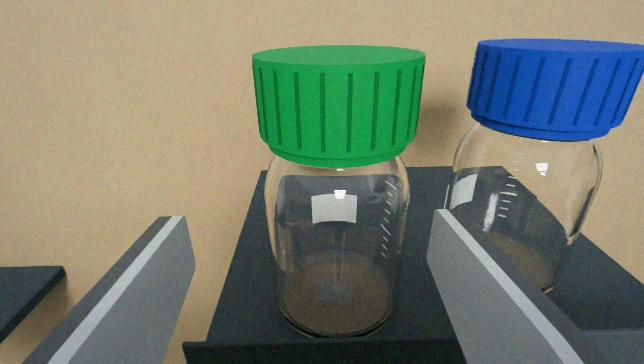

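>>> move(joints={"left_gripper_m": 0.071})

>>> move(target={"side": "left", "x": 0.334, "y": -0.0058, "z": 1.319, "quat_wxyz": [0.5, 0.5, -0.5, -0.5]}, min_time_s=0.5, cameras=["left_wrist_camera"])

Scene clock: 250.30 s.
Joint torques (N m): left_arm=[-22.38 6.04 9.47 -1.12 -1.9 0.12 0.44] | right_arm=[-9.26 -10.78 -8.84 3.49 0.06 0.8 0.06]
External joint torques (N m): left_arm=[-1.45 0.03 -1.63 0.37 0.11 0.11 0.43] | right_arm=[0.41 -1.4 2.24 -0.35 -0.33 -0.13 0.07]
Wrist force (N): left_arm=[0.0 -7.5 1.3] | right_arm=[4.3 4.6 0.6]
Wrist torque (N m): left_arm=[0.49 0.00 -0.10] | right_arm=[-0.25 0.21 -0.14]
Wrist force, peak (N): left_arm=[0.1 -7.6 1.3] | right_arm=[4.3 5.9 0.9]
move: done
base_odometry: x=+3.308 y=+0.504 heading=+0.185
lidar_m: 0.51 0.53 0.75 1.30 2.06 3.01 5.32 2.99 2.46 1.98 0.73 0.53
base_status: not commanded
joint_positions: torso_squat_rad=+0.000 torso_shift_rad=+0.000 torso_pitch_rad=+0.000 torso_yaw_rad=+0.000 left_shoulder_pitch_rad=-1.336 left_shoulder_roll_rad=+0.515 left_shoulder_yaw_rad=-1.210 left_elbow_rad=-1.718 left_forearm_roll_rad=-0.163 left_wrist_pitch_rad=+1.481 left_hand_roll_rad=+0.005 left_gripper_m=+0.071 right_shoulder_pitch_rad=-1.185 right_shoulder_roll_rad=-2.023 right_shoulder_yaw_rad=+1.234 right_elbow_rad=-1.973 right_forearm_roll_rad=+0.116 right_wrist_pitch_rad=+0.308 right_hand_roll_rad=-0.492 right_gripper_m=+0.085 head_pan_rad=+0.450 head_tilt_rad=+0.300
joint_status: all done
wheel_motors_off: 0
motor_effort: left_wheel=+4(4) right_wheel=-3(4)
contact_limits: left_gripper_m 672.5 mA
chest: x=-0.2280 y=-0.0002 z=+1.2899 quat_wxyz=(+1.000, +0.000, +0.000, +0.000) (m; base frame)
left_hand: x=+0.3280 y=+0.0021 z=+1.3193 quat_wxyz=(+0.500, +0.500, -0.500, -0.500) (m; base frame)
right_hand: x=+0.2601 y=-0.4396 z=+1.4403 quat_wxyz=(+0.505, -0.498, -0.495, +0.503) (m; base frame)
pictures: none

Scene clock: 251.13 s.
Joint torques (N m): left_arm=[-22.47 5.9 9.61 -0.75 -1.81 -0.03 0.49] | right_arm=[-8.88 -10.45 -9.37 3.65 0.23 0.96 0.19]
External joint torques (N m): left_arm=[-1.32 -0.15 -1.43 0.73 0.2 -0.04 0.47] | right_arm=[0.79 -1.08 1.72 -0.19 -0.16 0.03 0.19]
Wrist force (N): left_arm=[0.0 -7.3 1.2] | right_arm=[3.3 4.9 0.8]
Wrist torque (N m): left_arm=[0.46 0.00 -0.10] | right_arm=[-0.31 0.11 -0.10]
Wrist force, peak (N): left_arm=[-0.1 -7.5 1.5] | right_arm=[4.3 5.2 0.6]
move: done
base_odometry: x=+3.308 y=+0.504 heading=+0.185
lidar_m: 0.52 0.54 0.74 1.29 2.06 3.00 5.33 2.99 2.46 1.99 0.74 0.54
base_status: not commanded
joint_positions: torso_squat_rad=+0.000 torso_shift_rad=+0.000 torso_pitch_rad=+0.000 torso_yaw_rad=+0.000 left_shoulder_pitch_rad=-1.347 left_shoulder_roll_rad=+0.488 left_shoulder_yaw_rad=-1.210 left_elbow_rad=-1.670 left_forearm_roll_rad=-0.162 left_wrist_pitch_rad=+1.463 left_hand_roll_rad=+0.006 left_gripper_m=+0.071 right_shoulder_pitch_rad=-1.185 right_shoulder_roll_rad=-2.023 right_shoulder_yaw_rad=+1.234 right_elbow_rad=-1.973 right_forearm_roll_rad=+0.116 right_wrist_pitch_rad=+0.308 right_hand_roll_rad=-0.492 right_gripper_m=+0.085 head_pan_rad=+0.450 head_tilt_rad=+0.300
joint_status: all done
wheel_motors_off: 0
motor_effort: left_wheel=+4(4) right_wheel=-3(4)
contact_limits: left_gripper_m 672.5 mA
chest: x=-0.2280 y=-0.0002 z=+1.2899 quat_wxyz=(+1.000, +0.000, +0.000, +0.000) (m; base frame)
left_hand: x=+0.3333 y=-0.0054 z=+1.3193 quat_wxyz=(+0.500, +0.500, -0.500, -0.500) (m; base frame)
left_hand_status: reached (checked arc, planned for 0.5 s): 1 mm and 0.0 deg off.
right_hand: x=+0.2601 y=-0.4396 z=+1.4403 quat_wxyz=(+0.505, -0.498, -0.495, +0.503) (m; base frame)
pictures: left_wrist_camera
camera_calibration:
left_wrist_camera: T_world_to_cam=[[-0.0364676, -0.999323, -0.00485199, 0.012109], [-0.466678, 0.021323, -0.88417, 1.34944], [0.883675, -0.0299792, -0.46714, 0.395914], [0, 0, 0, 1]] pos_world=[0.280337, -0.00480415, 1.37814]

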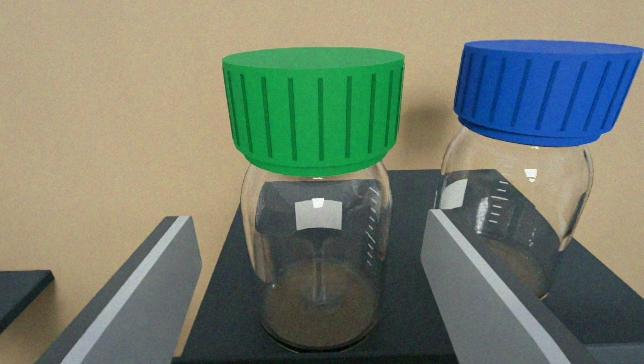

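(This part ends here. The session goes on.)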